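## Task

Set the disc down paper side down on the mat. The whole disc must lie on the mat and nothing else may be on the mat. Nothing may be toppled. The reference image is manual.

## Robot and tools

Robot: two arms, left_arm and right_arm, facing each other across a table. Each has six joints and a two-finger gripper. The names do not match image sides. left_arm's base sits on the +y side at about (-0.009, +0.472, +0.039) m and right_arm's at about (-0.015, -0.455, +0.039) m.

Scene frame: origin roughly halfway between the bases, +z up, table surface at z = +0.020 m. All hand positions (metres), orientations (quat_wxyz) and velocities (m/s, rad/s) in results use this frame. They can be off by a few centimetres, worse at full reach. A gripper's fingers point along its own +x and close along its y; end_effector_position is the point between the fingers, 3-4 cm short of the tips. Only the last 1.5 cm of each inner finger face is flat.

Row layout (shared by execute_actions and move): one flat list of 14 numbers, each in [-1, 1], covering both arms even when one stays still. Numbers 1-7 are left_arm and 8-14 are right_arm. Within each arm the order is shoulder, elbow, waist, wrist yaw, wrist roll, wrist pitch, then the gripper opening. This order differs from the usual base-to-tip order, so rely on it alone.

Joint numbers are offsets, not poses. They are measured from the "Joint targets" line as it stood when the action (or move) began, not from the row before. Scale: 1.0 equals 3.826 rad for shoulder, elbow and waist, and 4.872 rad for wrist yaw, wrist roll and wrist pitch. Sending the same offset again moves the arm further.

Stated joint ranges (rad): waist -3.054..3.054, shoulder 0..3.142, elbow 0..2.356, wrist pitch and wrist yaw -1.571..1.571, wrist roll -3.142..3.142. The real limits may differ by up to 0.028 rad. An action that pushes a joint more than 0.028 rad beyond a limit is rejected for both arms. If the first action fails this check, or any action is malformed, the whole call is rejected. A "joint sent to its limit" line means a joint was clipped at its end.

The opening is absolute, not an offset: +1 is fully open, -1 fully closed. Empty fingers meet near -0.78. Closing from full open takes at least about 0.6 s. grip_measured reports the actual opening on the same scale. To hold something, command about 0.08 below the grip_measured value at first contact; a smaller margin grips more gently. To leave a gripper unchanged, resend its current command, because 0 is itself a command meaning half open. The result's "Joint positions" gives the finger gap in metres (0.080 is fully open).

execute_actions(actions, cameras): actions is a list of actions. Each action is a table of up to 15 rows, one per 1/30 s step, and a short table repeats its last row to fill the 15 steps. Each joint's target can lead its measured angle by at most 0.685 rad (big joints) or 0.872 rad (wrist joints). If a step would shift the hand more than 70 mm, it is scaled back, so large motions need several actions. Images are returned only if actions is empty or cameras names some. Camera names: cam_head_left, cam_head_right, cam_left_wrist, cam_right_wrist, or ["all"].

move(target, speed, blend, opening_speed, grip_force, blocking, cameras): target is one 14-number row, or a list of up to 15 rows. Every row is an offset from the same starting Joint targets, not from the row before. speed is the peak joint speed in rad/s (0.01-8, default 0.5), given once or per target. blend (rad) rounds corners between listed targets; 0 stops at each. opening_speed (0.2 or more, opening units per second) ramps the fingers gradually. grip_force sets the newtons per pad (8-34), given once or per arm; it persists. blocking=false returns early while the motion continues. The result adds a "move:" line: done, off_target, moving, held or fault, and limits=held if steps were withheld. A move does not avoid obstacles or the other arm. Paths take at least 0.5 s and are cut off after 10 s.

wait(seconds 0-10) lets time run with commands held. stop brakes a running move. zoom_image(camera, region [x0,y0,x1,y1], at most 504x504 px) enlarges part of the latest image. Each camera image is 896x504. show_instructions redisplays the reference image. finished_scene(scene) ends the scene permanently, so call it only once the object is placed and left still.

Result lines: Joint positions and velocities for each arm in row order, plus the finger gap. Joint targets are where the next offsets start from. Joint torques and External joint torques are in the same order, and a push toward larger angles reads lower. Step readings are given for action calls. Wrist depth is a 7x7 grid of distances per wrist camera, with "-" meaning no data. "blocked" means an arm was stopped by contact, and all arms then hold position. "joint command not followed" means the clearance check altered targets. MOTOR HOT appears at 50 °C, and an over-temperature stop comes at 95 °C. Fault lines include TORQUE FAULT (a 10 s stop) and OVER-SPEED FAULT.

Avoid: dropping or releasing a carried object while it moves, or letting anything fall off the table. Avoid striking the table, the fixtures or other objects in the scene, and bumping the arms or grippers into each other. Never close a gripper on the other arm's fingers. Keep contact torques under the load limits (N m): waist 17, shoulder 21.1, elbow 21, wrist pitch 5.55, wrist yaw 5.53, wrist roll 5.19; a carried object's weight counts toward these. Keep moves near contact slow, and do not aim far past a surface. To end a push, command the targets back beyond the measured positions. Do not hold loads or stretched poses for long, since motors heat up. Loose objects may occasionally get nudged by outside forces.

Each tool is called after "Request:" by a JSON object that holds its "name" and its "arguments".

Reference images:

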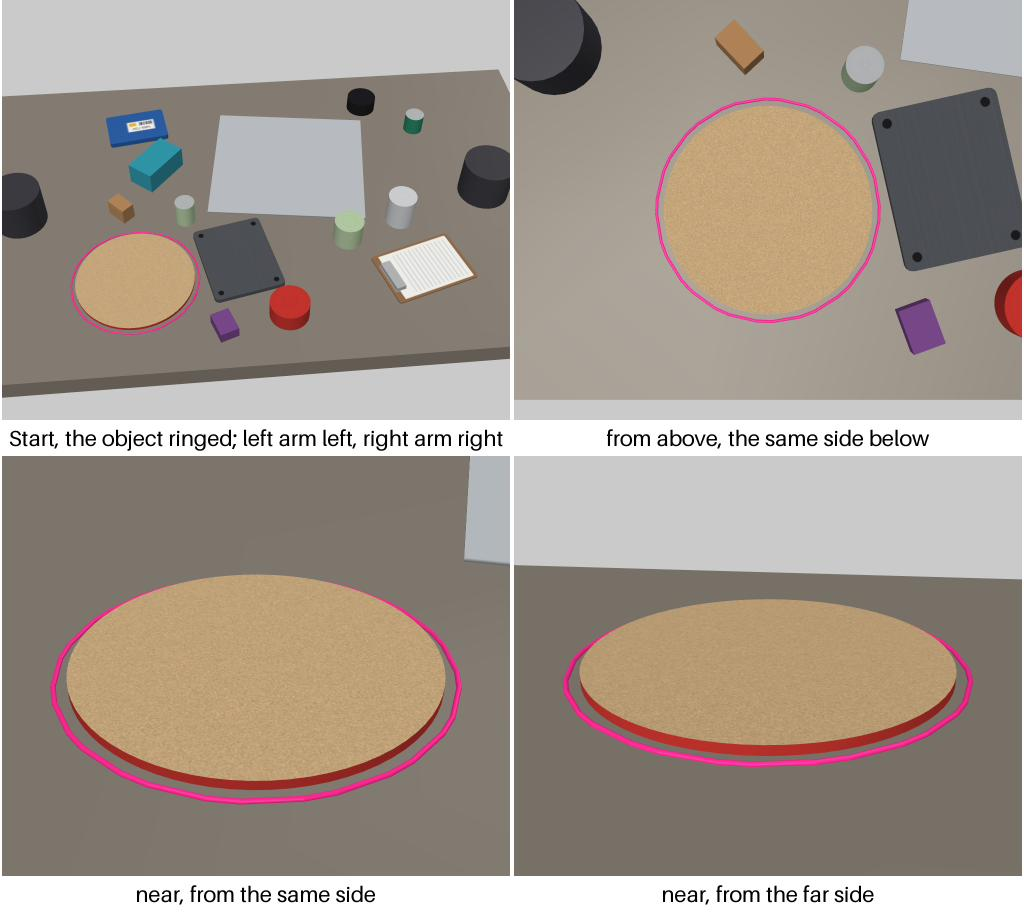

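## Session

Request:
{"name": "execute_actions", "arguments": {"actions": [], "cameras": ["cam_head_left","cam_head_right"]}}

Request:
{"name": "show_instructions", "arguments": {}}

Scene clock: 0.00 s.
left_arm: end_effector_position=(-0.0933, +0.2438, +0.3556) grip_measured=+1.000 end_effector_quat_wxyz=(+0.334, +0.367, -0.063, -0.866) | right_arm: end_effector_position=(+0.0538, -0.1784, +0.3126) grip_measured=+1.000 end_effector_quat_wxyz=(+0.839, -0.121, +0.406, +0.342)
Joint names: [shoulder, elbow, waist, wrist yaw, wrist roll, wrist pitch]
Joint positions: left_arm=[0.961 1.269 -0.076 0.488 0.857 -1.044 0.08] | right_arm=[1.239 1.375 -0.002 0.443 0.713 -1.144 0.08]
Joint velocities: within noise
Joint torques (N m): no reading
External joint torques (N m): no reading
Motor temperatures (°C): left_arm=[33 36 28 29 27 32] | right_arm=[34 31 28 29 28 29]
Heat: left arm: hottest elbow 36 °C (+0.0 °C/min); right arm: hottest shoulder 34 °C (+0.0 °C/min).
Wrist depth (mm): cam_left_wrist=[1375 1706 2052 2345 2052 1717 1300 / - - - 2388 1751 1611 1435 / 560 - - - - - 1354 / 602 650 - 503 - 391 374 / - - 100 456 424 366 346 / - 74 470 429 393 - - / - - 450 397 369 - -] | cam_right_wrist=[494 486 - 472 1579 1549 1502 / 470 414 449 438 437 1466 1475 / 423 427 418 417 - 1384 1376 / - 391 392 408 381 362 1303 / - 374 369 369 362 354 361 / - - 343 345 344 97 345 / - - 331 326 328 86 -]
Joint targets: left_arm=[0.959 1.270 -0.076 0.489 0.857 -1.043] | right_arm=[1.237 1.377 -0.002 0.444 0.713 -1.143]
Tool commands: left_gripper/opening=+1.0 right_gripper/opening=+1.0
Images, in order (width x height): cam_head_left 896x504, cam_head_right 896x504.

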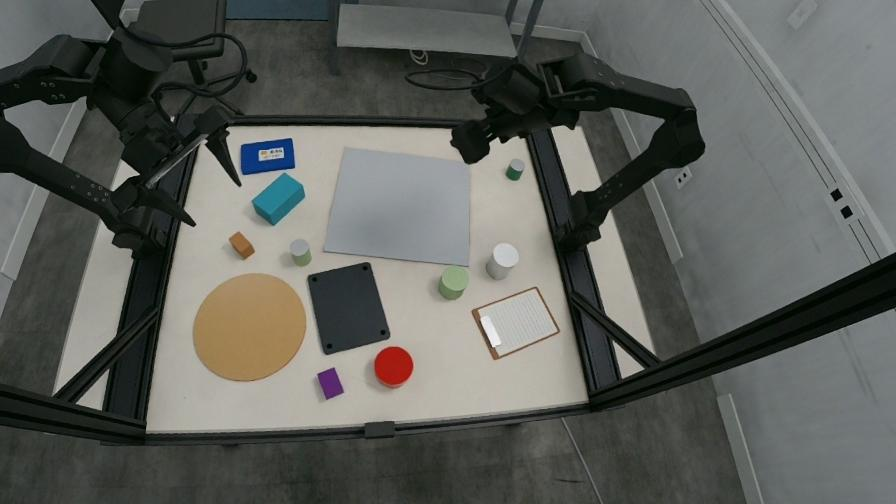

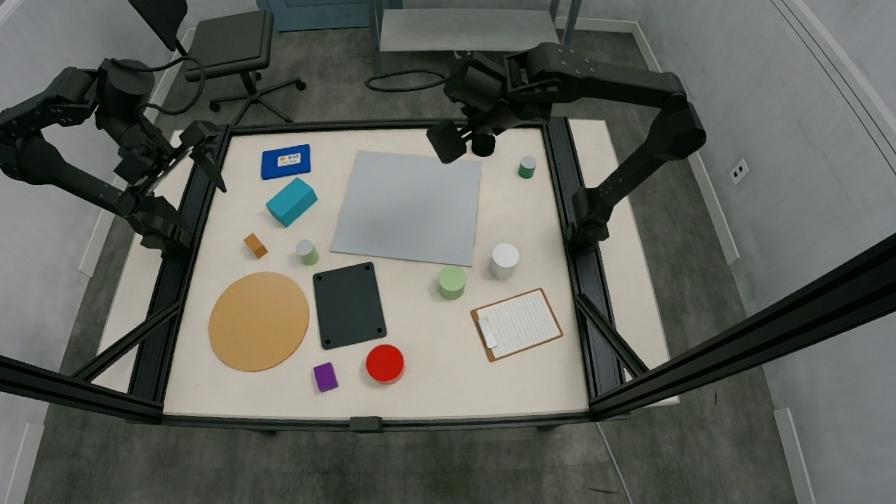

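Reference images for this scene: manual.

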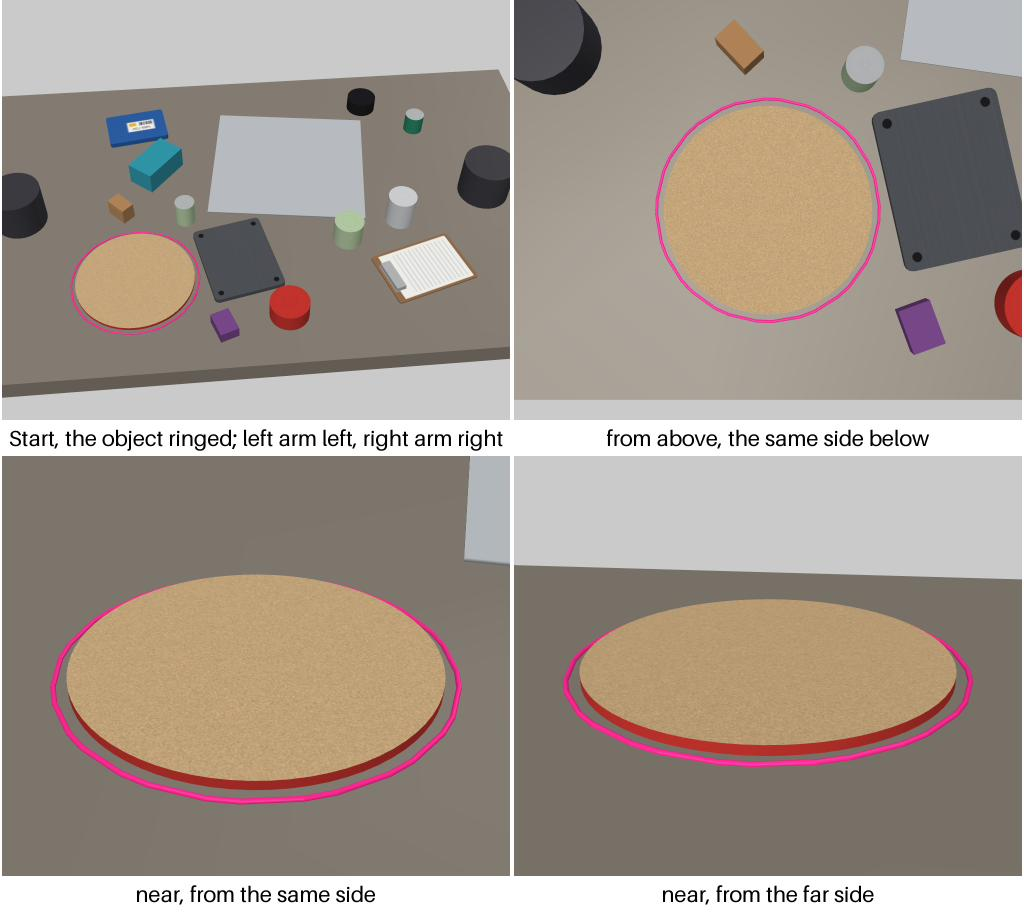

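Request:
{"name": "zoom_image", "arguments": {"camera": "cam_head_left", "region": [180, 225, 400, 410]}}

Request:
{"name": "zoom_image", "arguments": {"camera": "cam_head_left", "region": [310, 120, 550, 310]}}

Scaled by 2.291 from the camera's 896x504 image, which has a finer 1280x720 frame.

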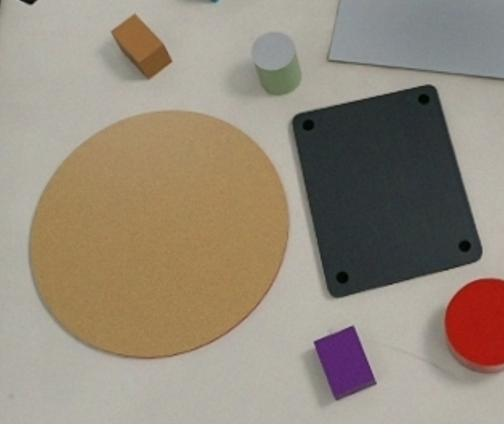

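Scaled by 2.100 from the camera's 896x504 image, which has a finer 1280x720 frame.

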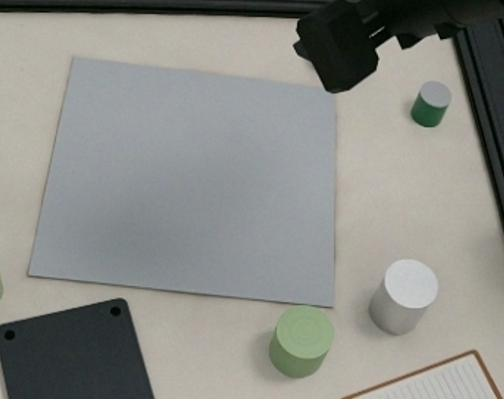

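Request:
{"name": "move", "arguments": {"target": [0.3875,0.2042,-0.2120,-0.1004,-0.1759,-0.1061,1,0,0,0,0,0,0,1], "speed": 0.9, "cameras": ["cam_left_wrist"]}}

Scene clock: 178.10 s.
left_arm: end_effector_position=(-0.3084, +0.2220, +0.0767) grip_measured=+1.000 end_effector_quat_wxyz=(+0.191, +0.776, +0.281, -0.532) | right_arm: end_effector_position=(+0.0538, -0.1784, +0.3126) grip_measured=+1.000 end_effector_quat_wxyz=(+0.839, -0.121, +0.406, +0.342)
Joint names: [shoulder, elbow, waist, wrist yaw, wrist roll, wrist pitch]
Joint positions: left_arm=[2.426 2.044 -0.89 0.001 0.004 -1.558 0.08] | right_arm=[1.239 1.375 -0.002 0.443 0.713 -1.144 0.08]
Joint torques (N m): left_arm=[-10.47 4.21 0.24 -0.08 -0.13 -0.68] | right_arm=[-2.85 5.61 0.06 0.28 0.02 1.02]
External joint torques (N m): left_arm=[0.23 -0.77 0.18 -0.09 -0.13 -0.39] | right_arm=[0.67 -0.31 0.06 0.03 0.02 -0.08]
Motor temperatures (°C): left_arm=[32 43 28 30 27 36] | right_arm=[32 36 28 29 28 33]
Heat: left arm: hottest elbow 43 °C (+1.0 °C/min); right arm: hottest elbow 36 °C (+1.0 °C/min).
Wrist depth (mm): cam_left_wrist=[- 79 81 83 - 83 81 / - 92 92 91 91 91 93 / - 102 102 102 102 102 102 / - 113 115 116 120 117 117 / - 122 122 131 136 99 133 / - 74 146 152 157 - - / - - 190 190 196 206 -] | cam_right_wrist=[- - 476 2036 1610 1610 1484 / 475 415 449 440 437 1475 1440 / - - 418 413 415 1384 1361 / - 395 392 389 390 384 1276 / 381 375 371 366 363 353 356 / 354 - 342 345 344 97 345 / - - 330 328 331 86 -]
Joint targets: left_arm=[2.442 2.052 -0.887 -0.001 0.000 -1.560] | right_arm=[1.237 1.377 -0.002 0.444 0.713 -1.143]
move: done
Images, in order (width x height): cam_left_wrist 896x504.

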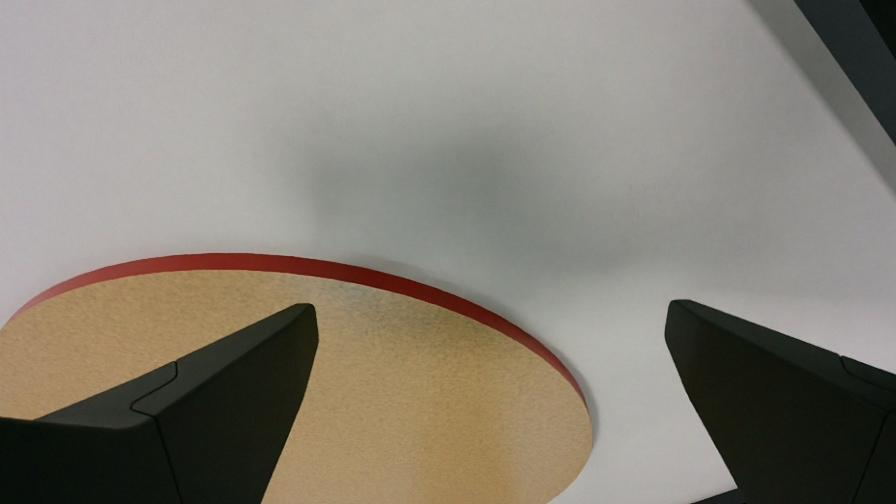

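Request:
{"name": "zoom_image", "arguments": {"camera": "cam_left_wrist", "region": [330, 230, 630, 470]}}

Request:
{"name": "zoom_image", "arguments": {"camera": "cam_left_wrist", "region": [520, 340, 620, 440]}}

Scaled by 1.680 from the camera's 896x504 image, which has a finer 1280x720 frame.

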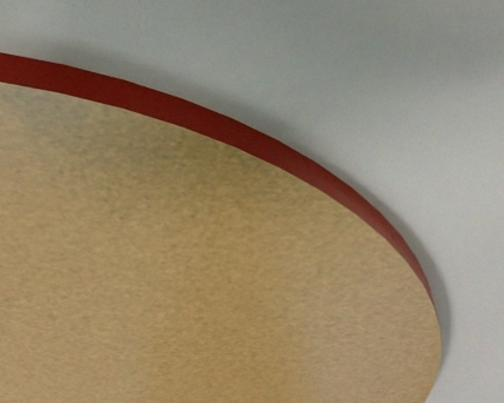

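Scaled by 5.040 from the camera's 896x504 image, which has a finer 1280x720 frame.

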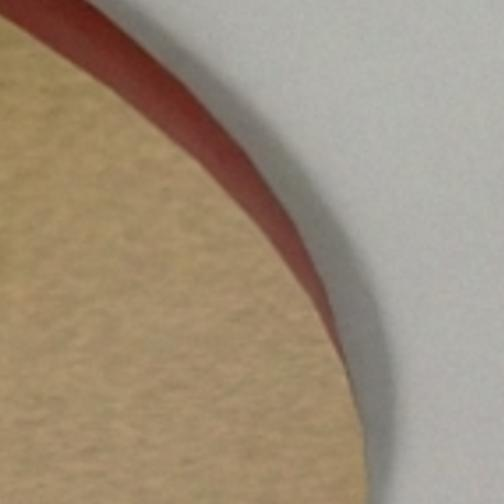

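Request:
{"name": "move", "arguments": {"target": [-0.3442,-0.0384,-0.0112,0,0,0.038,1,0.2772,0.1563,0.0619,-0.0911,0.1761,0.0930,1], "speed": 0.9, "cameras": ["cam_right_wrist","cam_head_left"]}}

Scene clock: 315.30 s.
left_arm: end_effector_position=(-0.1813, +0.3384, +0.4744) grip_measured=+1.000 end_effector_quat_wxyz=(+0.308, +0.277, +0.093, -0.905) | right_arm: end_effector_position=(-0.1382, +0.0917, +0.1351) grip_measured=+1.000 end_effector_quat_wxyz=(+0.655, +0.117, +0.696, +0.269)
Joint names: [shoulder, elbow, waist, wrist yaw, wrist roll, wrist pitch]
Joint positions: left_arm=[1.125 1.91 -0.926 0.001 0.003 -1.377 0.08] | right_arm=[2.289 1.966 0.236 0.003 1.568 -0.692 0.08]
Joint torques (N m): left_arm=[-1.2 2.38 -0.39 -0.06 -0.1 1.68] | right_arm=[-8.11 6.67 -0.15 -0.01 0.09 1.09]
External joint torques (N m): left_arm=[-0.21 -1.88 -0.39 -0.06 -0.1 0.12] | right_arm=[3.1 0.35 -0.05 -0.07 0.11 -0.03]
Motor temperatures (°C): left_arm=[48 43 28 29 27 32] | right_arm=[32 36 28 29 27 34]
Heat: left arm: hottest shoulder 48 °C (+3.0 °C/min); right arm: hottest elbow 36 °C (+0.0 °C/min).
Wrist depth (mm): cam_left_wrist=[- - 2601 2627 1876 1068 1006 / - 2765 2410 2388 2284 2021 1728 / - - 2101 2068 1811 1740 1890 / 324 665 - 1850 1811 1673 265 / 281 625 100 - 1684 1642 251 / - 74 520 526 562 - - / - - 502 - - - -] | cam_right_wrist=[263 227 187 164 137 126 111 / 285 237 190 166 143 126 117 / 303 241 192 174 144 125 111 / 322 255 211 176 151 132 116 / - 284 216 - 153 134 120 / - - 215 191 160 97 - / - - 242 190 170 86 -]
Joint targets: left_arm=[1.125 1.905 -0.930 -0.001 -0.001 -1.375] | right_arm=[2.298 1.975 0.235 0.000 1.571 -0.690]
move: done
Images, in order (width x height): cam_head_left 896x504, cam_right_wrist 896x504.

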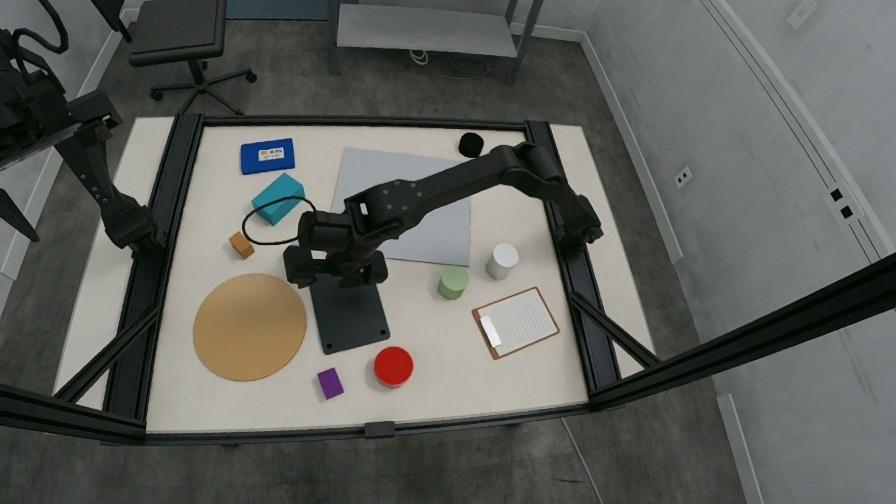

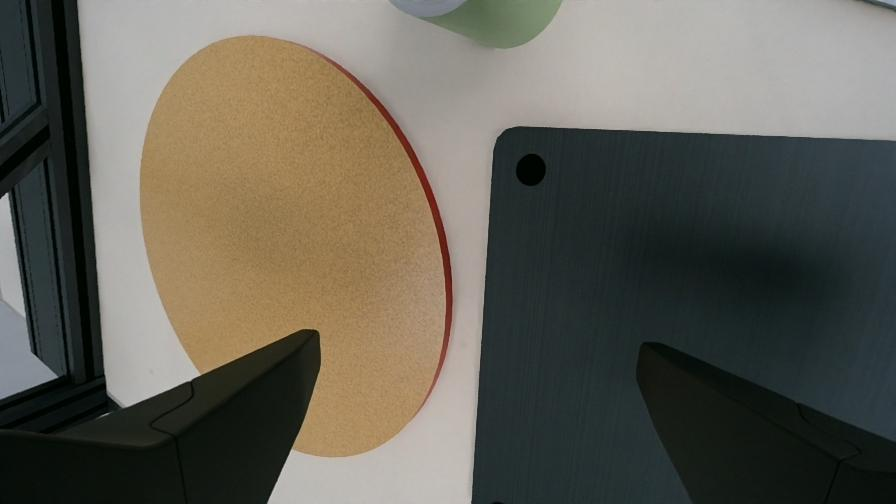

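Request:
{"name": "zoom_image", "arguments": {"camera": "cam_right_wrist", "region": [380, 170, 500, 410]}}

Scaled by 2.100 from the camera's 896x504 image, which has a finer 1280x720 frame.

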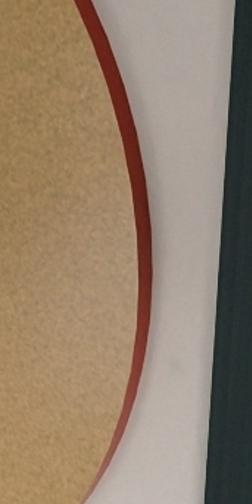

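Request:
{"name": "move", "arguments": {"target": [[0,0,0,0,0,0,1,0.0705,0.0927,0,0,0,-0.0173,1],[0,0,0,0,0,0,1,0.0724,0.0709,0,0,0,0.0014,1]], "speed": [0.5,0.15], "blend": [0.01,0], "cameras": ["cam_right_wrist"]}}

Scene clock: 335.77 s.
left_arm: end_effector_position=(-0.1813, +0.3384, +0.4744) grip_measured=+1.000 end_effector_quat_wxyz=(+0.308, +0.277, +0.093, -0.905) | right_arm: end_effector_position=(-0.1506, +0.1457, +0.1005) grip_measured=+1.000 end_effector_quat_wxyz=(+0.648, +0.134, +0.693, +0.286)
Joint names: [shoulder, elbow, waist, wrist yaw, wrist roll, wrist pitch]
Joint positions: left_arm=[1.125 1.91 -0.926 0.001 0.003 -1.377 0.08] | right_arm=[2.55 2.27 0.236 0.002 1.568 -0.685 0.08]
Joint torques (N m): left_arm=[-1.25 2.38 -0.39 -0.06 -0.1 1.68] | right_arm=[-7.57 3.15 -0.06 0.02 0.07 1.11]
External joint torques (N m): left_arm=[-0.19 -1.93 -0.38 -0.06 -0.11 0.1] | right_arm=[5.14 -3.31 -0.06 -0.03 0.1 -0.08]
Motor temperatures (°C): left_arm=[42 41 28 29 27 36] | right_arm=[39 35 28 29 28 34]
Heat: left arm: hottest shoulder 42 °C (-4.0 °C/min); right arm: hottest shoulder 39 °C (+7.0 °C/min).
Wrist depth (mm): cam_left_wrist=[- 2118 2985 2627 1492 1059 999 / - - 2388 2388 2207 - - / - - 2153 2101 1787 1717 1903 / 328 - - 1876 1876 1611 250 / 315 - 103 2101 1717 1706 242 / - 74 100 527 - - - / - - 481 509 - - -] | cam_right_wrist=[230 190 153 131 110 99 89 / 244 201 161 131 118 102 92 / 255 211 - 136 120 101 85 / 284 - 172 143 125 99 - / 1066 229 175 - 127 - - / - - 173 156 132 97 - / - - 207 171 138 91 -]
Joint targets: left_arm=[1.125 1.905 -0.930 -0.001 -0.001 -1.375] | right_arm=[2.574 2.246 0.235 0.000 1.571 -0.683]
move: done
Images, in order (width x height): cam_right_wrist 896x504.

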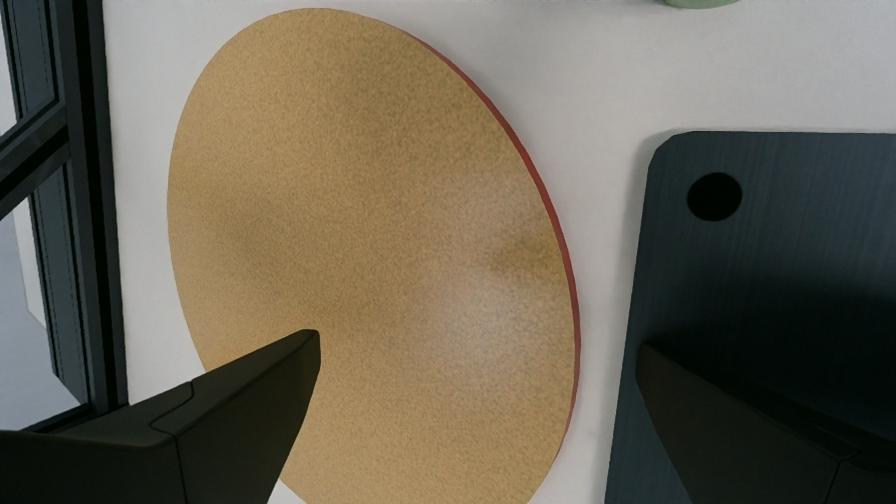

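Request:
{"name": "move", "arguments": {"target": [0,0,0,0,0,0,1,0.0068,-0.0055,0,0,0,0,1], "speed": 0.1}}

Scene clock: 346.93 s.
left_arm: end_effector_position=(-0.1813, +0.3384, +0.4744) grip_measured=+1.000 end_effector_quat_wxyz=(+0.308, +0.277, +0.093, -0.905) | right_arm: end_effector_position=(-0.1506, +0.1458, +0.1028) grip_measured=+1.000 end_effector_quat_wxyz=(+0.647, +0.137, +0.693, +0.288)
Joint names: [shoulder, elbow, waist, wrist yaw, wrist roll, wrist pitch]
Joint positions: left_arm=[1.125 1.91 -0.926 0.001 0.003 -1.377 0.08] | right_arm=[2.543 2.262 0.236 0.002 1.568 -0.677 0.08]
Joint torques (N m): left_arm=[-1.18 2.88 -0.06 0.01 0.01 1.51] | right_arm=[-9.25 5.32 0.1 0.07 -0.01 0.98]
External joint torques (N m): left_arm=[-0.05 -1.44 -0.06 0.01 0.01 -0.05] | right_arm=[3.28 -1.06 0.22 0.01 0.02 -0.2]
Heat: left arm: hottest shoulder 40 °C (-7.0 °C/min); right arm: hottest shoulder 37 °C (+5.0 °C/min).
Wrist depth (mm): cam_left_wrist=[- 2136 3019 2502 1960 1026 1006 / - 2478 2432 2284 2304 1946 - / 755 - 2036 2005 1811 1684 1917 / 351 - - 1837 1837 1602 249 / 316 - 100 604 1684 1706 249 / - 74 101 - - - - / - - 480 - - - -] | cam_right_wrist=[229 193 156 131 110 99 89 / - 205 163 131 118 102 92 / 267 223 169 135 118 101 85 / 290 233 176 137 126 99 - / - 268 176 147 127 105 - / - - 177 155 133 97 - / - - 206 164 139 91 -]
Joint targets: left_arm=[1.125 1.910 -0.926 0.001 0.003 -1.377] | right_arm=[2.550 2.258 0.236 0.002 1.568 -0.677]
blocked (right_arm)
move: off_target (right_arm); right_arm: the shoulder is farthest, 0.058 rad from its target

Request:
{"name": "move", "arguments": {"target": [[0,0,0,0,0,0,1,-0.0318,-0.0382,0,0,0,0.0247,1],[0,0,0,0,0,0,1,-0.0133,-0.0199,0,0,0,0.0249,1]], "speed": [0.2,0.2], "blend": [0.01,0], "cameras": ["cam_right_wrist"]}}

Scene clock: 592.90 s.
left_arm: end_effector_position=(-0.1813, +0.3384, +0.4744) grip_measured=+1.000 end_effector_quat_wxyz=(+0.308, +0.277, +0.093, -0.905) | right_arm: end_effector_position=(-0.1518, +0.1511, +0.1181) grip_measured=+1.000 end_effector_quat_wxyz=(+0.634, +0.166, +0.686, +0.315)
Joint names: [shoulder, elbow, waist, wrist yaw, wrist roll, wrist pitch]
Joint positions: left_arm=[1.125 1.91 -0.926 0.001 0.003 -1.377 0.08] | right_arm=[2.485 2.171 0.236 0.002 1.568 -0.558 0.08]
Joint torques (N m): left_arm=[-1.18 2.89 -0.06 0.01 0.01 1.5] | right_arm=[-8.5 7.18 0.11 0.07 -0.02 1.24]
External joint torques (N m): left_arm=[-0.22 -1.34 -0.07 0.01 0.01 -0.05] | right_arm=[3.85 0.71 0.1 0.02 0.01 -0.04]
Motor temperatures (°C): left_arm=[32 39 28 29 27 41] | right_arm=[54 35 28 29 27 34]
Heat: left arm: hottest wrist pitch 41 °C (+1.0 °C/min); right arm: hottest shoulder 54 °C (+1.0 °C/min). Fold the right arm in close to its base, or ease its load, before you think long.
Wrist depth (mm): cam_left_wrist=[- 2052 2708 2575 1717 1085 1010 / - 2455 2345 2284 2226 2575 - / - - 2189 2153 1775 1706 1850 / 352 - - 1850 1799 1652 1527 / 314 - 101 - 1621 1621 1333 / - 74 100 - 585 - - / - - 472 500 479 - -] | cam_right_wrist=[266 237 182 144 125 108 96 / 269 252 188 152 129 109 96 / - 267 198 150 130 101 93 / - 281 206 156 135 106 96 / 1317 311 203 177 136 109 96 / - - 203 176 141 97 - / - - 259 178 149 91 -]
Joint targets: left_arm=[1.125 1.910 -0.926 0.001 0.003 -1.377] | right_arm=[2.499 2.182 0.236 0.002 1.568 -0.556]
MOTOR HOT: the shoulder of the right arm reports 54 °C; the controller stops that arm at 95 °C. To cool a motor, set the load down, stop pushing, or move to a pose that needs little force.
move: done
Images, in order (width x height): cam_right_wrist 896x504.

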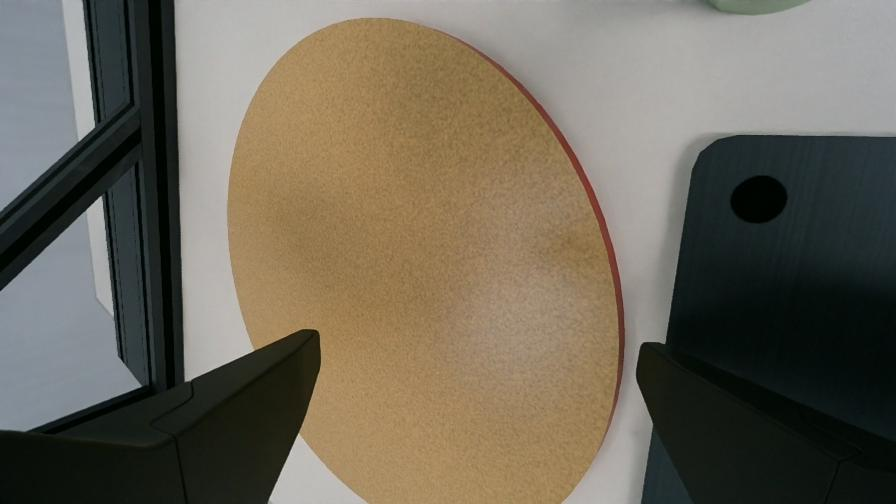

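Request:
{"name": "move", "arguments": {"target": [0,0,0,0,0,0,1,0.0252,0.0383,0,0,0,-0.0174,1], "speed": 0.12, "cameras": ["cam_right_wrist"]}}

Scene clock: 617.60 s.
left_arm: end_effector_position=(-0.1813, +0.3384, +0.4744) grip_measured=+1.000 end_effector_quat_wxyz=(+0.308, +0.277, +0.093, -0.905) | right_arm: end_effector_position=(-0.1540, +0.1608, +0.1065) grip_measured=+1.000 end_effector_quat_wxyz=(+0.639, +0.156, +0.689, +0.306)
Joint names: [shoulder, elbow, waist, wrist yaw, wrist roll, wrist pitch]
Joint positions: left_arm=[1.125 1.91 -0.926 0.001 0.003 -1.377 0.08] | right_arm=[2.58 2.317 0.236 0.002 1.568 -0.639 0.08]
Joint torques (N m): left_arm=[-1.19 2.89 -0.05 0.01 0.01 1.5] | right_arm=[-8.64 7 0.05 0.06 -0.02 0.95]
External joint torques (N m): left_arm=[-0.13 -1.39 -0.04 0 0.01 -0.05] | right_arm=[4.18 0.5 0.14 0.01 0.01 -0.31]
Heat: left arm: hottest wrist pitch 41 °C (+0.0 °C/min); right arm: hottest shoulder 52 °C (-1.0 °C/min). Fold the right arm in close to its base, or ease its load, before you think long.
Wrist depth (mm): cam_left_wrist=[- - 2680 2736 1751 1038 1010 / - 2388 2366 2304 2304 - - / - - 2118 2036 1799 1652 1545 / 686 - - 1876 1876 1554 262 / 321 - 100 - 1695 1611 237 / - 74 376 - - - - / - - 370 496 498 - -] | cam_right_wrist=[230 210 157 124 108 96 85 / 243 221 168 127 112 99 - / - 239 167 135 114 102 - / 300 267 169 143 118 108 86 / 296 282 179 145 126 101 - / - - 99 152 127 96 - / - - 215 161 132 91 -]
Joint targets: left_arm=[1.125 1.910 -0.926 0.001 0.003 -1.377] | right_arm=[2.595 2.329 0.236 0.002 1.568 -0.641]
MOTOR HOT: still on. The shoulder of the right arm reports 52 °C.
move: done
Images, in order (width x height): cam_right_wrist 896x504.

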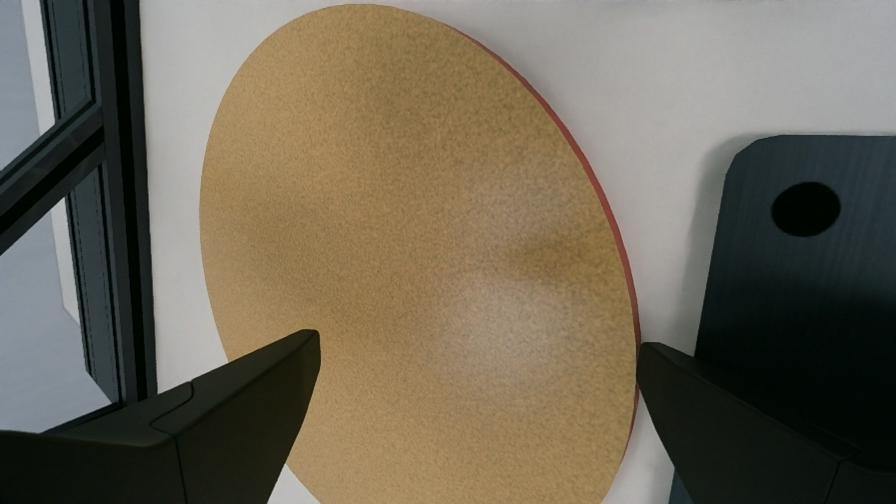

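Request:
{"name": "move", "arguments": {"target": [0,0,0,0,0,0,1,0.0005,-0.0125,0,0,0,0.0057,1], "speed": 0.1, "cameras": ["cam_right_wrist"]}}

Scene clock: 631.70 s.
left_arm: end_effector_position=(-0.1813, +0.3384, +0.4744) grip_measured=+1.000 end_effector_quat_wxyz=(+0.308, +0.277, +0.093, -0.905) | right_arm: end_effector_position=(-0.1540, +0.1609, +0.1006) grip_measured=+1.000 end_effector_quat_wxyz=(+0.639, +0.156, +0.688, +0.306)
Joint names: [shoulder, elbow, waist, wrist yaw, wrist roll, wrist pitch]
Joint positions: left_arm=[1.125 1.91 -0.926 0.001 0.003 -1.377 0.08] | right_arm=[2.58 2.293 0.236 0.002 1.568 -0.614 0.08]
Joint torques (N m): left_arm=[-1.18 2.89 -0.06 0.01 0.01 1.5] | right_arm=[-8.45 4.36 0.08 0.07 -0.02 1.11]
External joint torques (N m): left_arm=[-0.09 -1.44 -0.05 0.01 0.01 -0.07] | right_arm=[4.4 -2.17 0.06 0.02 0.02 -0.17]
Heat: left arm: hottest wrist pitch 41 °C (+0.0 °C/min); right arm: hottest shoulder 50 °C (-3.0 °C/min). Fold the right arm in close to its base, or ease its load, before you think long.
Wrist depth (mm): cam_left_wrist=[- - 2478 2550 1484 1014 1006 / - - 2345 2264 2245 1990 - / - - 2085 2189 1990 1728 1876 / - - - 1863 1799 1592 1582 / 324 - 100 - 1621 1642 266 / - 74 393 538 - - - / - - 486 495 - - -] | cam_right_wrist=[232 204 152 124 108 93 83 / 235 216 162 125 110 95 - / 249 230 161 130 111 100 - / - 251 171 139 114 105 - / 311 259 173 138 122 106 - / - - 97 142 126 93 - / - - 185 157 127 86 -]
Joint targets: left_arm=[1.125 1.910 -0.926 0.001 0.003 -1.377] | right_arm=[2.597 2.281 0.236 0.002 1.568 -0.613]
MOTOR HOT: still on. The shoulder of the right arm reports 50 °C.
move: done
Images, in order (width x height): cam_right_wrist 896x504.

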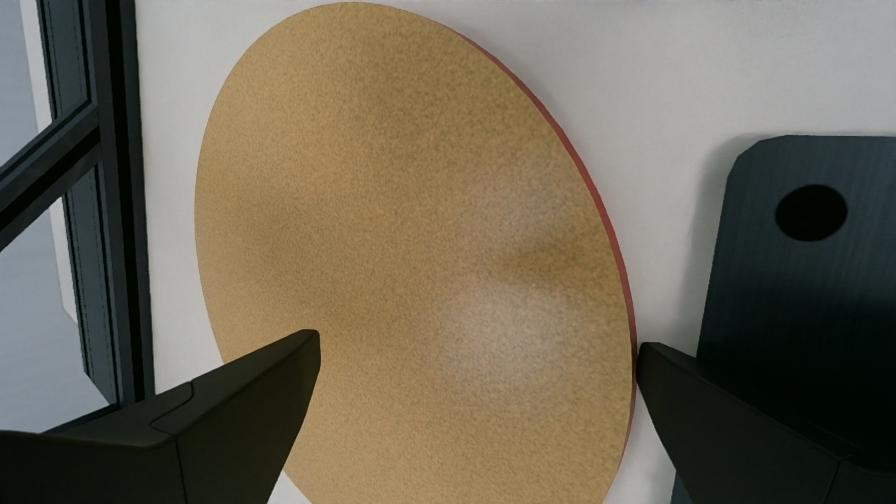

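Request:
{"name": "zoom_image", "arguments": {"camera": "cam_right_wrist", "region": [580, 260, 720, 420]}}

Scaled by 3.150 from the camera's 896x504 image, which has a finer 1280x720 frame.

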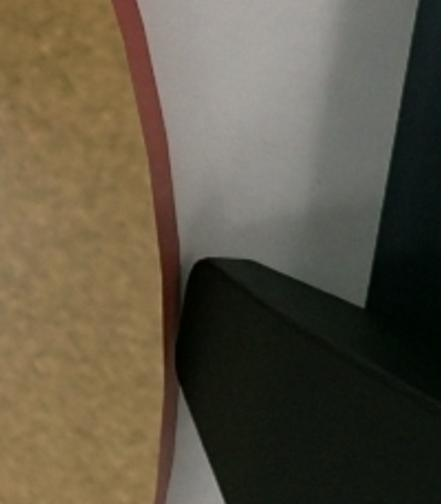

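Request:
{"name": "move", "arguments": {"target": [0,0,0,0,0,0,1,0,-0.0042,0,0,0,0.0032,1], "speed": 0.1, "cameras": ["cam_right_wrist"]}}

Request:
{"name": "zoom_image", "arguments": {"camera": "cam_right_wrist", "region": [580, 260, 720, 420]}}

Scene clock: 641.70 s.
left_arm: end_effector_position=(-0.1813, +0.3384, +0.4744) grip_measured=+1.000 end_effector_quat_wxyz=(+0.308, +0.277, +0.093, -0.905) | right_arm: end_effector_position=(-0.1541, +0.1614, +0.0981) grip_measured=+1.000 end_effector_quat_wxyz=(+0.638, +0.158, +0.688, +0.308)
Joint names: [shoulder, elbow, waist, wrist yaw, wrist roll, wrist pitch]
Joint positions: left_arm=[1.125 1.91 -0.926 0.001 0.003 -1.377 0.08] | right_arm=[2.58 2.281 0.236 0.002 1.568 -0.597 0.08]
Joint torques (N m): left_arm=[-1.19 2.87 -0.07 0.01 0.01 1.5] | right_arm=[-8.48 4.02 0.05 0.07 -0.02 1.04]
External joint torques (N m): left_arm=[-0.2 -1.39 -0.07 0.01 0.01 -0.06] | right_arm=[4.34 -2.49 0.15 0.01 0.01 -0.23]
Heat: left arm: hottest wrist pitch 41 °C (+0.0 °C/min); right arm: hottest shoulder 51 °C (-3.0 °C/min). Fold the right arm in close to its base, or ease its load, before you think long.
Wrist depth (mm): cam_left_wrist=[- - 2627 2526 1592 1042 1010 / 1662 2189 2455 2388 2189 2345 - / - - 2068 2153 1799 1706 1787 / - - 686 1863 1799 1621 1484 / 328 - 100 - 1684 1642 242 / - 74 386 - - - - / - - 483 - - - -] | cam_right_wrist=[- 200 147 124 108 92 83 / 231 215 160 125 109 94 - / - 229 162 129 110 99 - / - 253 171 139 111 103 - / - 275 167 140 120 107 - / - - 174 141 125 92 87 / - - 195 155 127 86 -]
Joint targets: left_arm=[1.125 1.910 -0.926 0.001 0.003 -1.377] | right_arm=[2.597 2.265 0.236 0.002 1.568 -0.597]
MOTOR HOT: still on. The shoulder of the right arm reports 51 °C.
move: done
Images, in order (width x height): cam_right_wrist 896x504.

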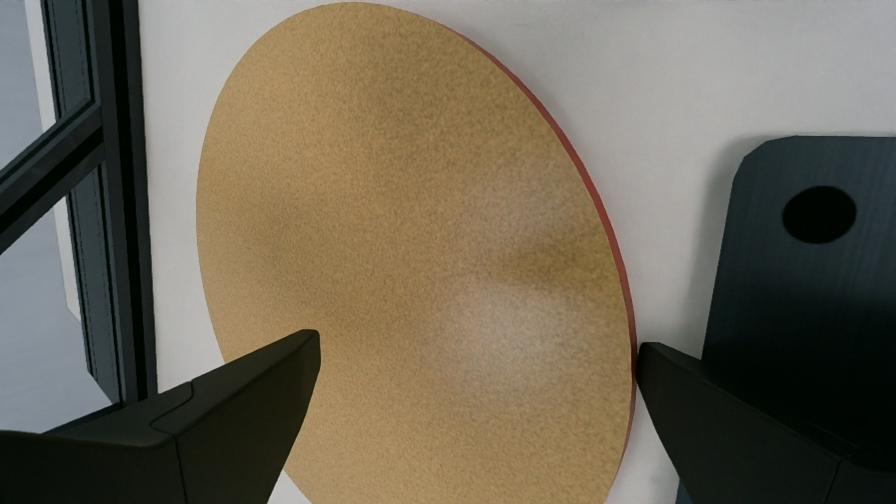

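Scaled by 3.150 from the camera's 896x504 image, which has a finer 1280x720 frame.

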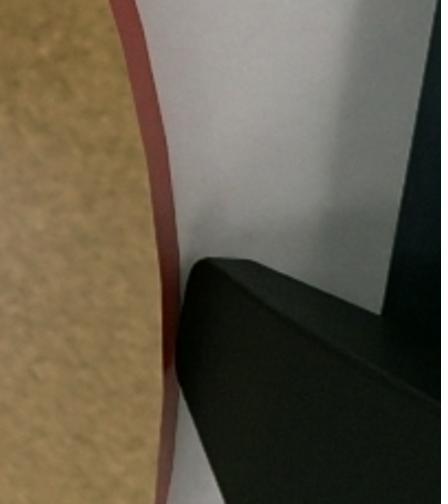

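Request:
{"name": "move", "arguments": {"target": [0,0,0,0,0,0,1,0.0099,0.0238,0,0,0,-0.0051,1], "speed": 0.1, "cameras": ["cam_right_wrist","cam_head_left"]}}

Request:
{"name": "zoom_image", "arguments": {"camera": "cam_right_wrist", "region": [580, 260, 720, 420]}}

Scene clock: 662.33 s.
left_arm: end_effector_position=(-0.1813, +0.3384, +0.4744) grip_measured=+1.000 end_effector_quat_wxyz=(+0.308, +0.277, +0.093, -0.905) | right_arm: end_effector_position=(-0.1556, +0.1677, +0.1006) grip_measured=+1.000 end_effector_quat_wxyz=(+0.637, +0.161, +0.687, +0.311)
Joint names: [shoulder, elbow, waist, wrist yaw, wrist roll, wrist pitch]
Joint positions: left_arm=[1.125 1.91 -0.926 0.001 0.003 -1.377 0.08] | right_arm=[2.612 2.348 0.236 0.002 1.568 -0.622 0.08]
Joint torques (N m): left_arm=[-1.17 2.88 -0.06 0 0.01 1.5] | right_arm=[-8.03 6.67 0.05 0.08 -0.02 1.04]
External joint torques (N m): left_arm=[-0.15 -1.4 -0.07 0.01 0.01 -0.06] | right_arm=[4.84 0.21 0.16 0.02 0.01 -0.21]
Heat: left arm: hottest wrist pitch 41 °C (+0.0 °C/min); right arm: hottest shoulder 51 °C (-2.0 °C/min). Fold the right arm in close to its base, or ease its load, before you think long.
Wrist depth (mm): cam_left_wrist=[- - 2601 2575 1975 1038 1003 / 1621 2680 2455 2366 2207 2153 - / - - 2136 2052 1824 1763 2171 / - 645 - 1876 1903 1621 1476 / 322 615 100 - 1728 1652 242 / - 74 371 531 548 - - / - - 374 499 469 - -] | cam_right_wrist=[226 202 147 125 109 92 84 / 235 228 162 129 109 94 - / 246 244 158 130 111 98 - / - 245 165 138 114 102 - / - 278 173 139 119 105 - / - - 173 149 125 91 87 / - - 191 156 127 86 -]
Joint targets: left_arm=[1.125 1.910 -0.926 0.001 0.003 -1.377] | right_arm=[2.635 2.356 0.236 0.002 1.568 -0.622]
MOTOR HOT: still on. The shoulder of the right arm reports 51 °C.
move: done
Images, in order (width x height): cam_head_left 896x504, cam_right_wrist 896x504.

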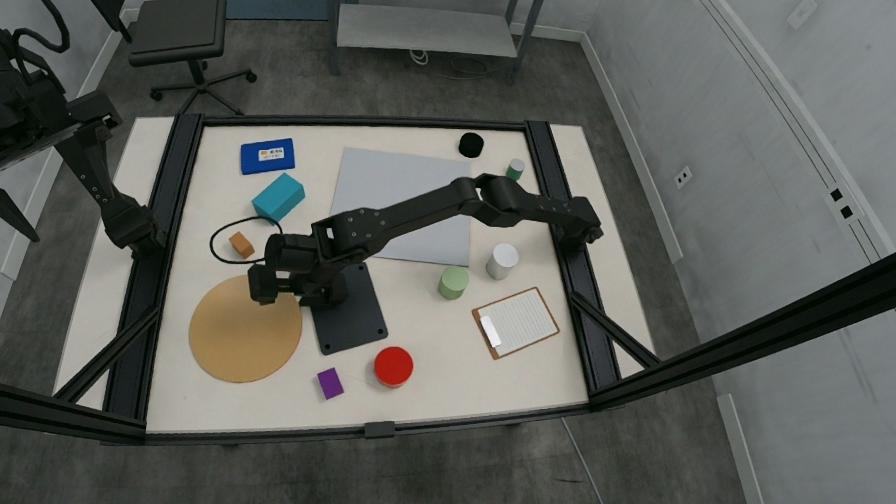

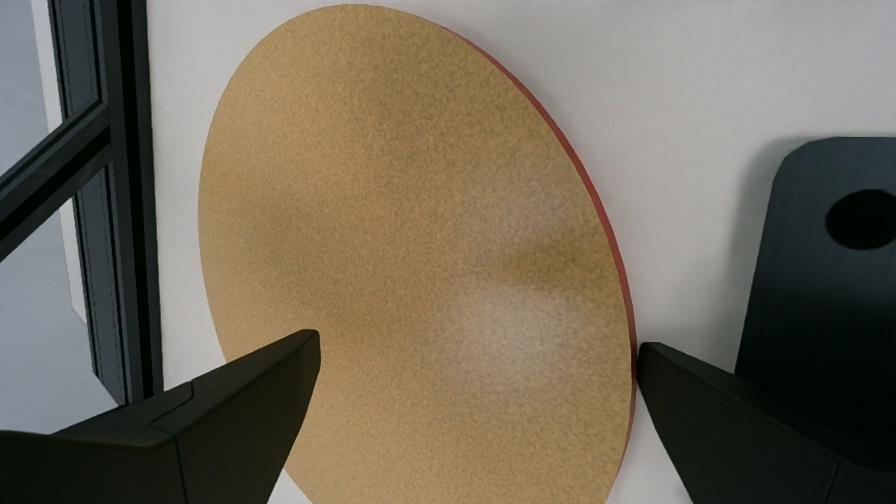

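Scaled by 3.150 from the camera's 896x504 image, which has a finer 1280x720 frame.

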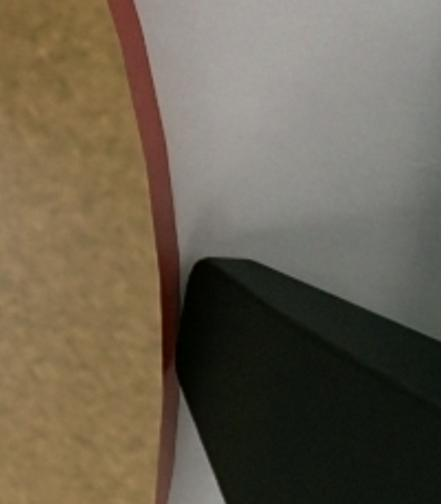

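Request:
{"name": "move", "arguments": {"target": [[0,0,0,0,0,0,1,-0.2461,-0.2843,-0.0808,0,0,0.0097,1],[0.2287,0.0012,0.1148,0.0224,0.2727,-0.0330,1,-0.2461,-0.2843,-0.0808,0,0,0.0097,1],[0.3255,0.0012,0.1148,0.0224,0.2727,-0.0330,1,-0.2461,-0.2843,-0.0808,0,0,0.0097,1]], "speed": [0.7,0.8,0.25], "blend": [0.05,0.05,0], "cameras": ["cam_left_wrist","cam_head_left"]}}

Scene clock: 925.23 s.
left_arm: end_effector_position=(-0.1898, +0.1529, +0.0792) grip_measured=+1.000 end_effector_quat_wxyz=(+0.219, -0.703, -0.077, +0.672) | right_arm: end_effector_position=(+0.0212, -0.0367, +0.1704) grip_measured=+1.000 end_effector_quat_wxyz=(+0.688, +0.223, +0.670, +0.166)
Joint names: [shoulder, elbow, waist, wrist yaw, wrist roll, wrist pitch]
Joint positions: left_arm=[2.354 1.91 -0.487 0.108 1.327 -1.538 0.08] | right_arm=[1.709 1.275 -0.072 0.001 1.569 -0.579 0.08]
Joint torques (N m): left_arm=[-9.98 3.75 -0.12 0.2 0.18 -0.68] | right_arm=[-7.28 4.84 -0.02 0.09 -0.01 1.2]
External joint torques (N m): left_arm=[0.26 -1.11 -0.13 0.08 0.16 -0.29] | right_arm=[0.04 -1.48 -0.04 0.05 0.01 0.06]
Motor temperatures (°C): left_arm=[31 38 28 29 27 42] | right_arm=[47 36 28 29 27 36]
Heat: left arm: hottest wrist pitch 42 °C (+0.0 °C/min); right arm: hottest shoulder 47 °C (+1.0 °C/min).
Wrist depth (mm): cam_left_wrist=[- 86 94 102 111 128 148 / - 91 100 104 117 135 160 / - 92 103 110 127 146 184 / - 98 109 117 133 156 192 / - 100 114 123 142 152 200 / - 74 123 132 152 - - / - - 130 147 168 191 -] | cam_right_wrist=[344 264 241 203 180 157 139 / - 251 255 209 183 164 144 / 397 272 267 221 189 165 149 / 408 338 277 229 197 173 152 / - 360 268 241 205 178 159 / - - 98 249 218 97 160 / - - 319 - 222 86 -]
Joint targets: left_arm=[2.371 1.914 -0.487 0.110 1.332 -1.538] | right_arm=[1.694 1.268 -0.073 0.002 1.568 -0.575]
MOTOR HOT: cleared for the motors of the right arm.
move: done
Images, in order (width x height): cam_head_left 896x504, cam_left_wrist 896x504.

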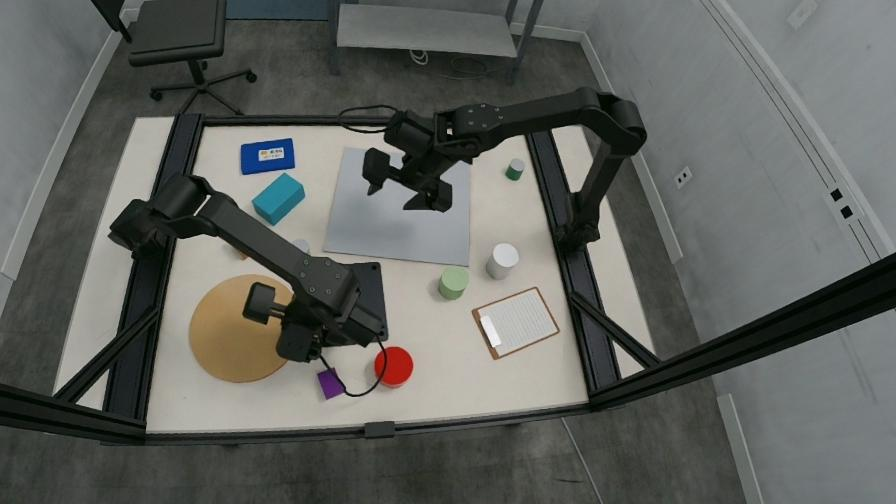

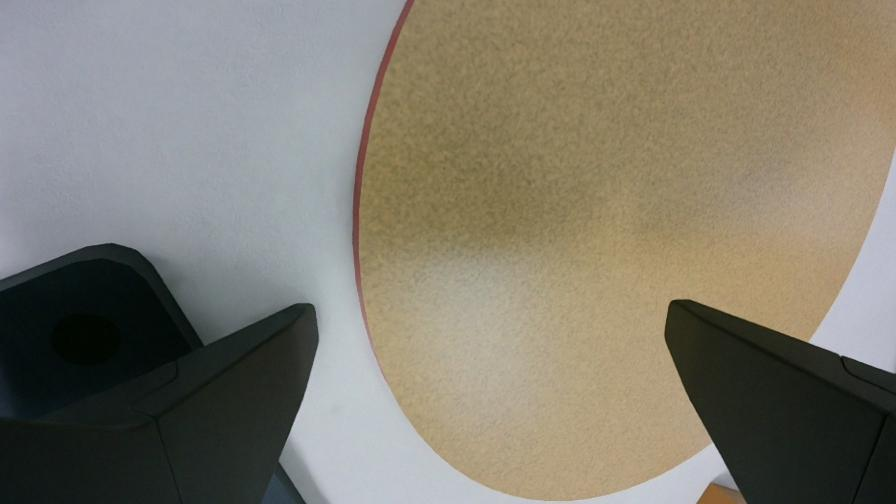

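Request:
{"name": "move", "arguments": {"target": [[-0.01265,-0.01725,-0.0012,0.0004,-0.0002,0.0060,1,0,0,0,0,0,0,1],[-0.0437,-0.0706,-0.0055,0.0018,-0.0040,0.0235,1,0,0,0,0,0,0,1]], "speed": [0.1,0.1], "blend": [0.005,0], "cameras": ["cam_left_wrist","cam_head_left"]}}

Scene clock: 974.30 s.
left_arm: end_effector_position=(-0.1800, +0.1864, +0.0767) grip_measured=+1.000 end_effector_quat_wxyz=(+0.219, -0.702, -0.074, +0.673) | right_arm: end_effector_position=(+0.0212, -0.0367, +0.1704) grip_measured=+1.000 end_effector_quat_wxyz=(+0.688, +0.223, +0.670, +0.166)
Joint names: [shoulder, elbow, waist, wrist yaw, wrist roll, wrist pitch]
Joint positions: left_arm=[2.212 1.659 -0.503 0.115 1.315 -1.422 0.08] | right_arm=[1.709 1.275 -0.072 0.001 1.569 -0.579 0.08]
Joint torques (N m): left_arm=[-11.9 1.76 -0.6 0.25 -0.07 -0.77] | right_arm=[-7.27 4.83 -0.03 0.09 -0.01 1.19]
External joint torques (N m): left_arm=[-2.55 -3.01 -0.57 0.14 -0.09 -0.4] | right_arm=[-0.02 -1.44 -0.03 0.04 0.02 0.07]
Motor temperatures (°C): left_arm=[45 39 28 29 27 36] | right_arm=[45 35 28 29 27 37]
Heat: left arm: hottest shoulder 45 °C (+15.2 °C/min); right arm: hottest shoulder 45 °C (-1.0 °C/min).
Wrist depth (mm): cam_left_wrist=[- 86 92 102 110 126 145 / - 91 95 103 116 132 157 / - 91 100 109 125 144 172 / - 99 106 117 131 152 189 / 95 100 109 122 140 149 217 / - 74 116 129 150 - - / - - 130 139 164 186 -] | cam_right_wrist=[346 264 245 204 180 157 139 / 372 246 256 209 184 164 144 / 389 277 272 222 189 165 149 / 406 333 275 228 197 172 152 / - 338 268 242 205 178 159 / - - 98 248 218 97 161 / - - 324 - 221 86 -]
Joint targets: left_arm=[2.204 1.644 -0.509 0.119 1.312 -1.424] | right_arm=[1.694 1.268 -0.073 0.002 1.568 -0.575]
move: done
Images, in order (width x height): cam_head_left 896x504, cam_left_wrist 896x504.

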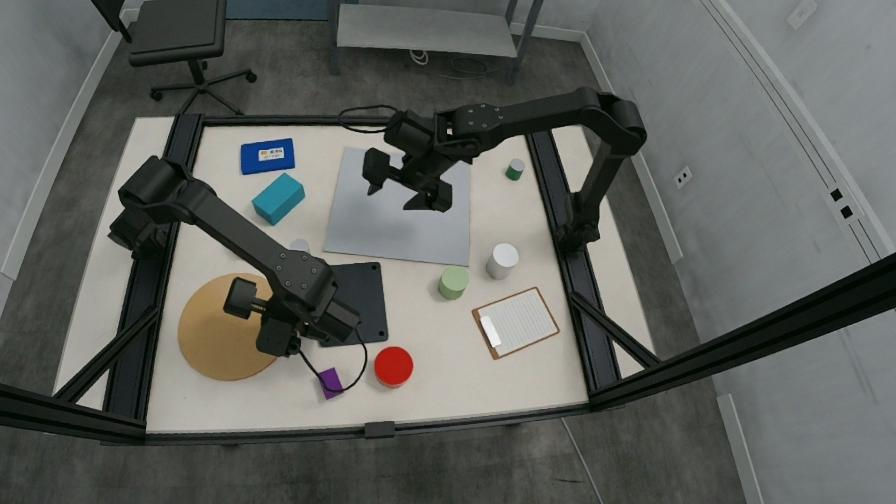

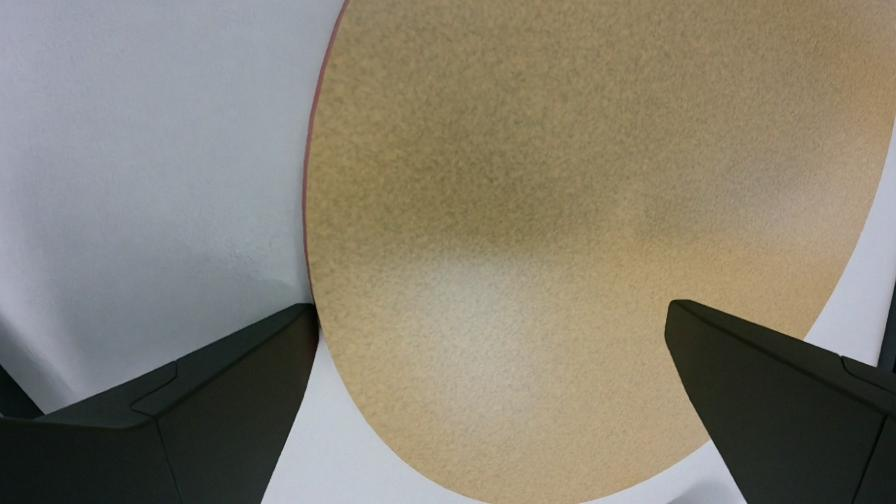

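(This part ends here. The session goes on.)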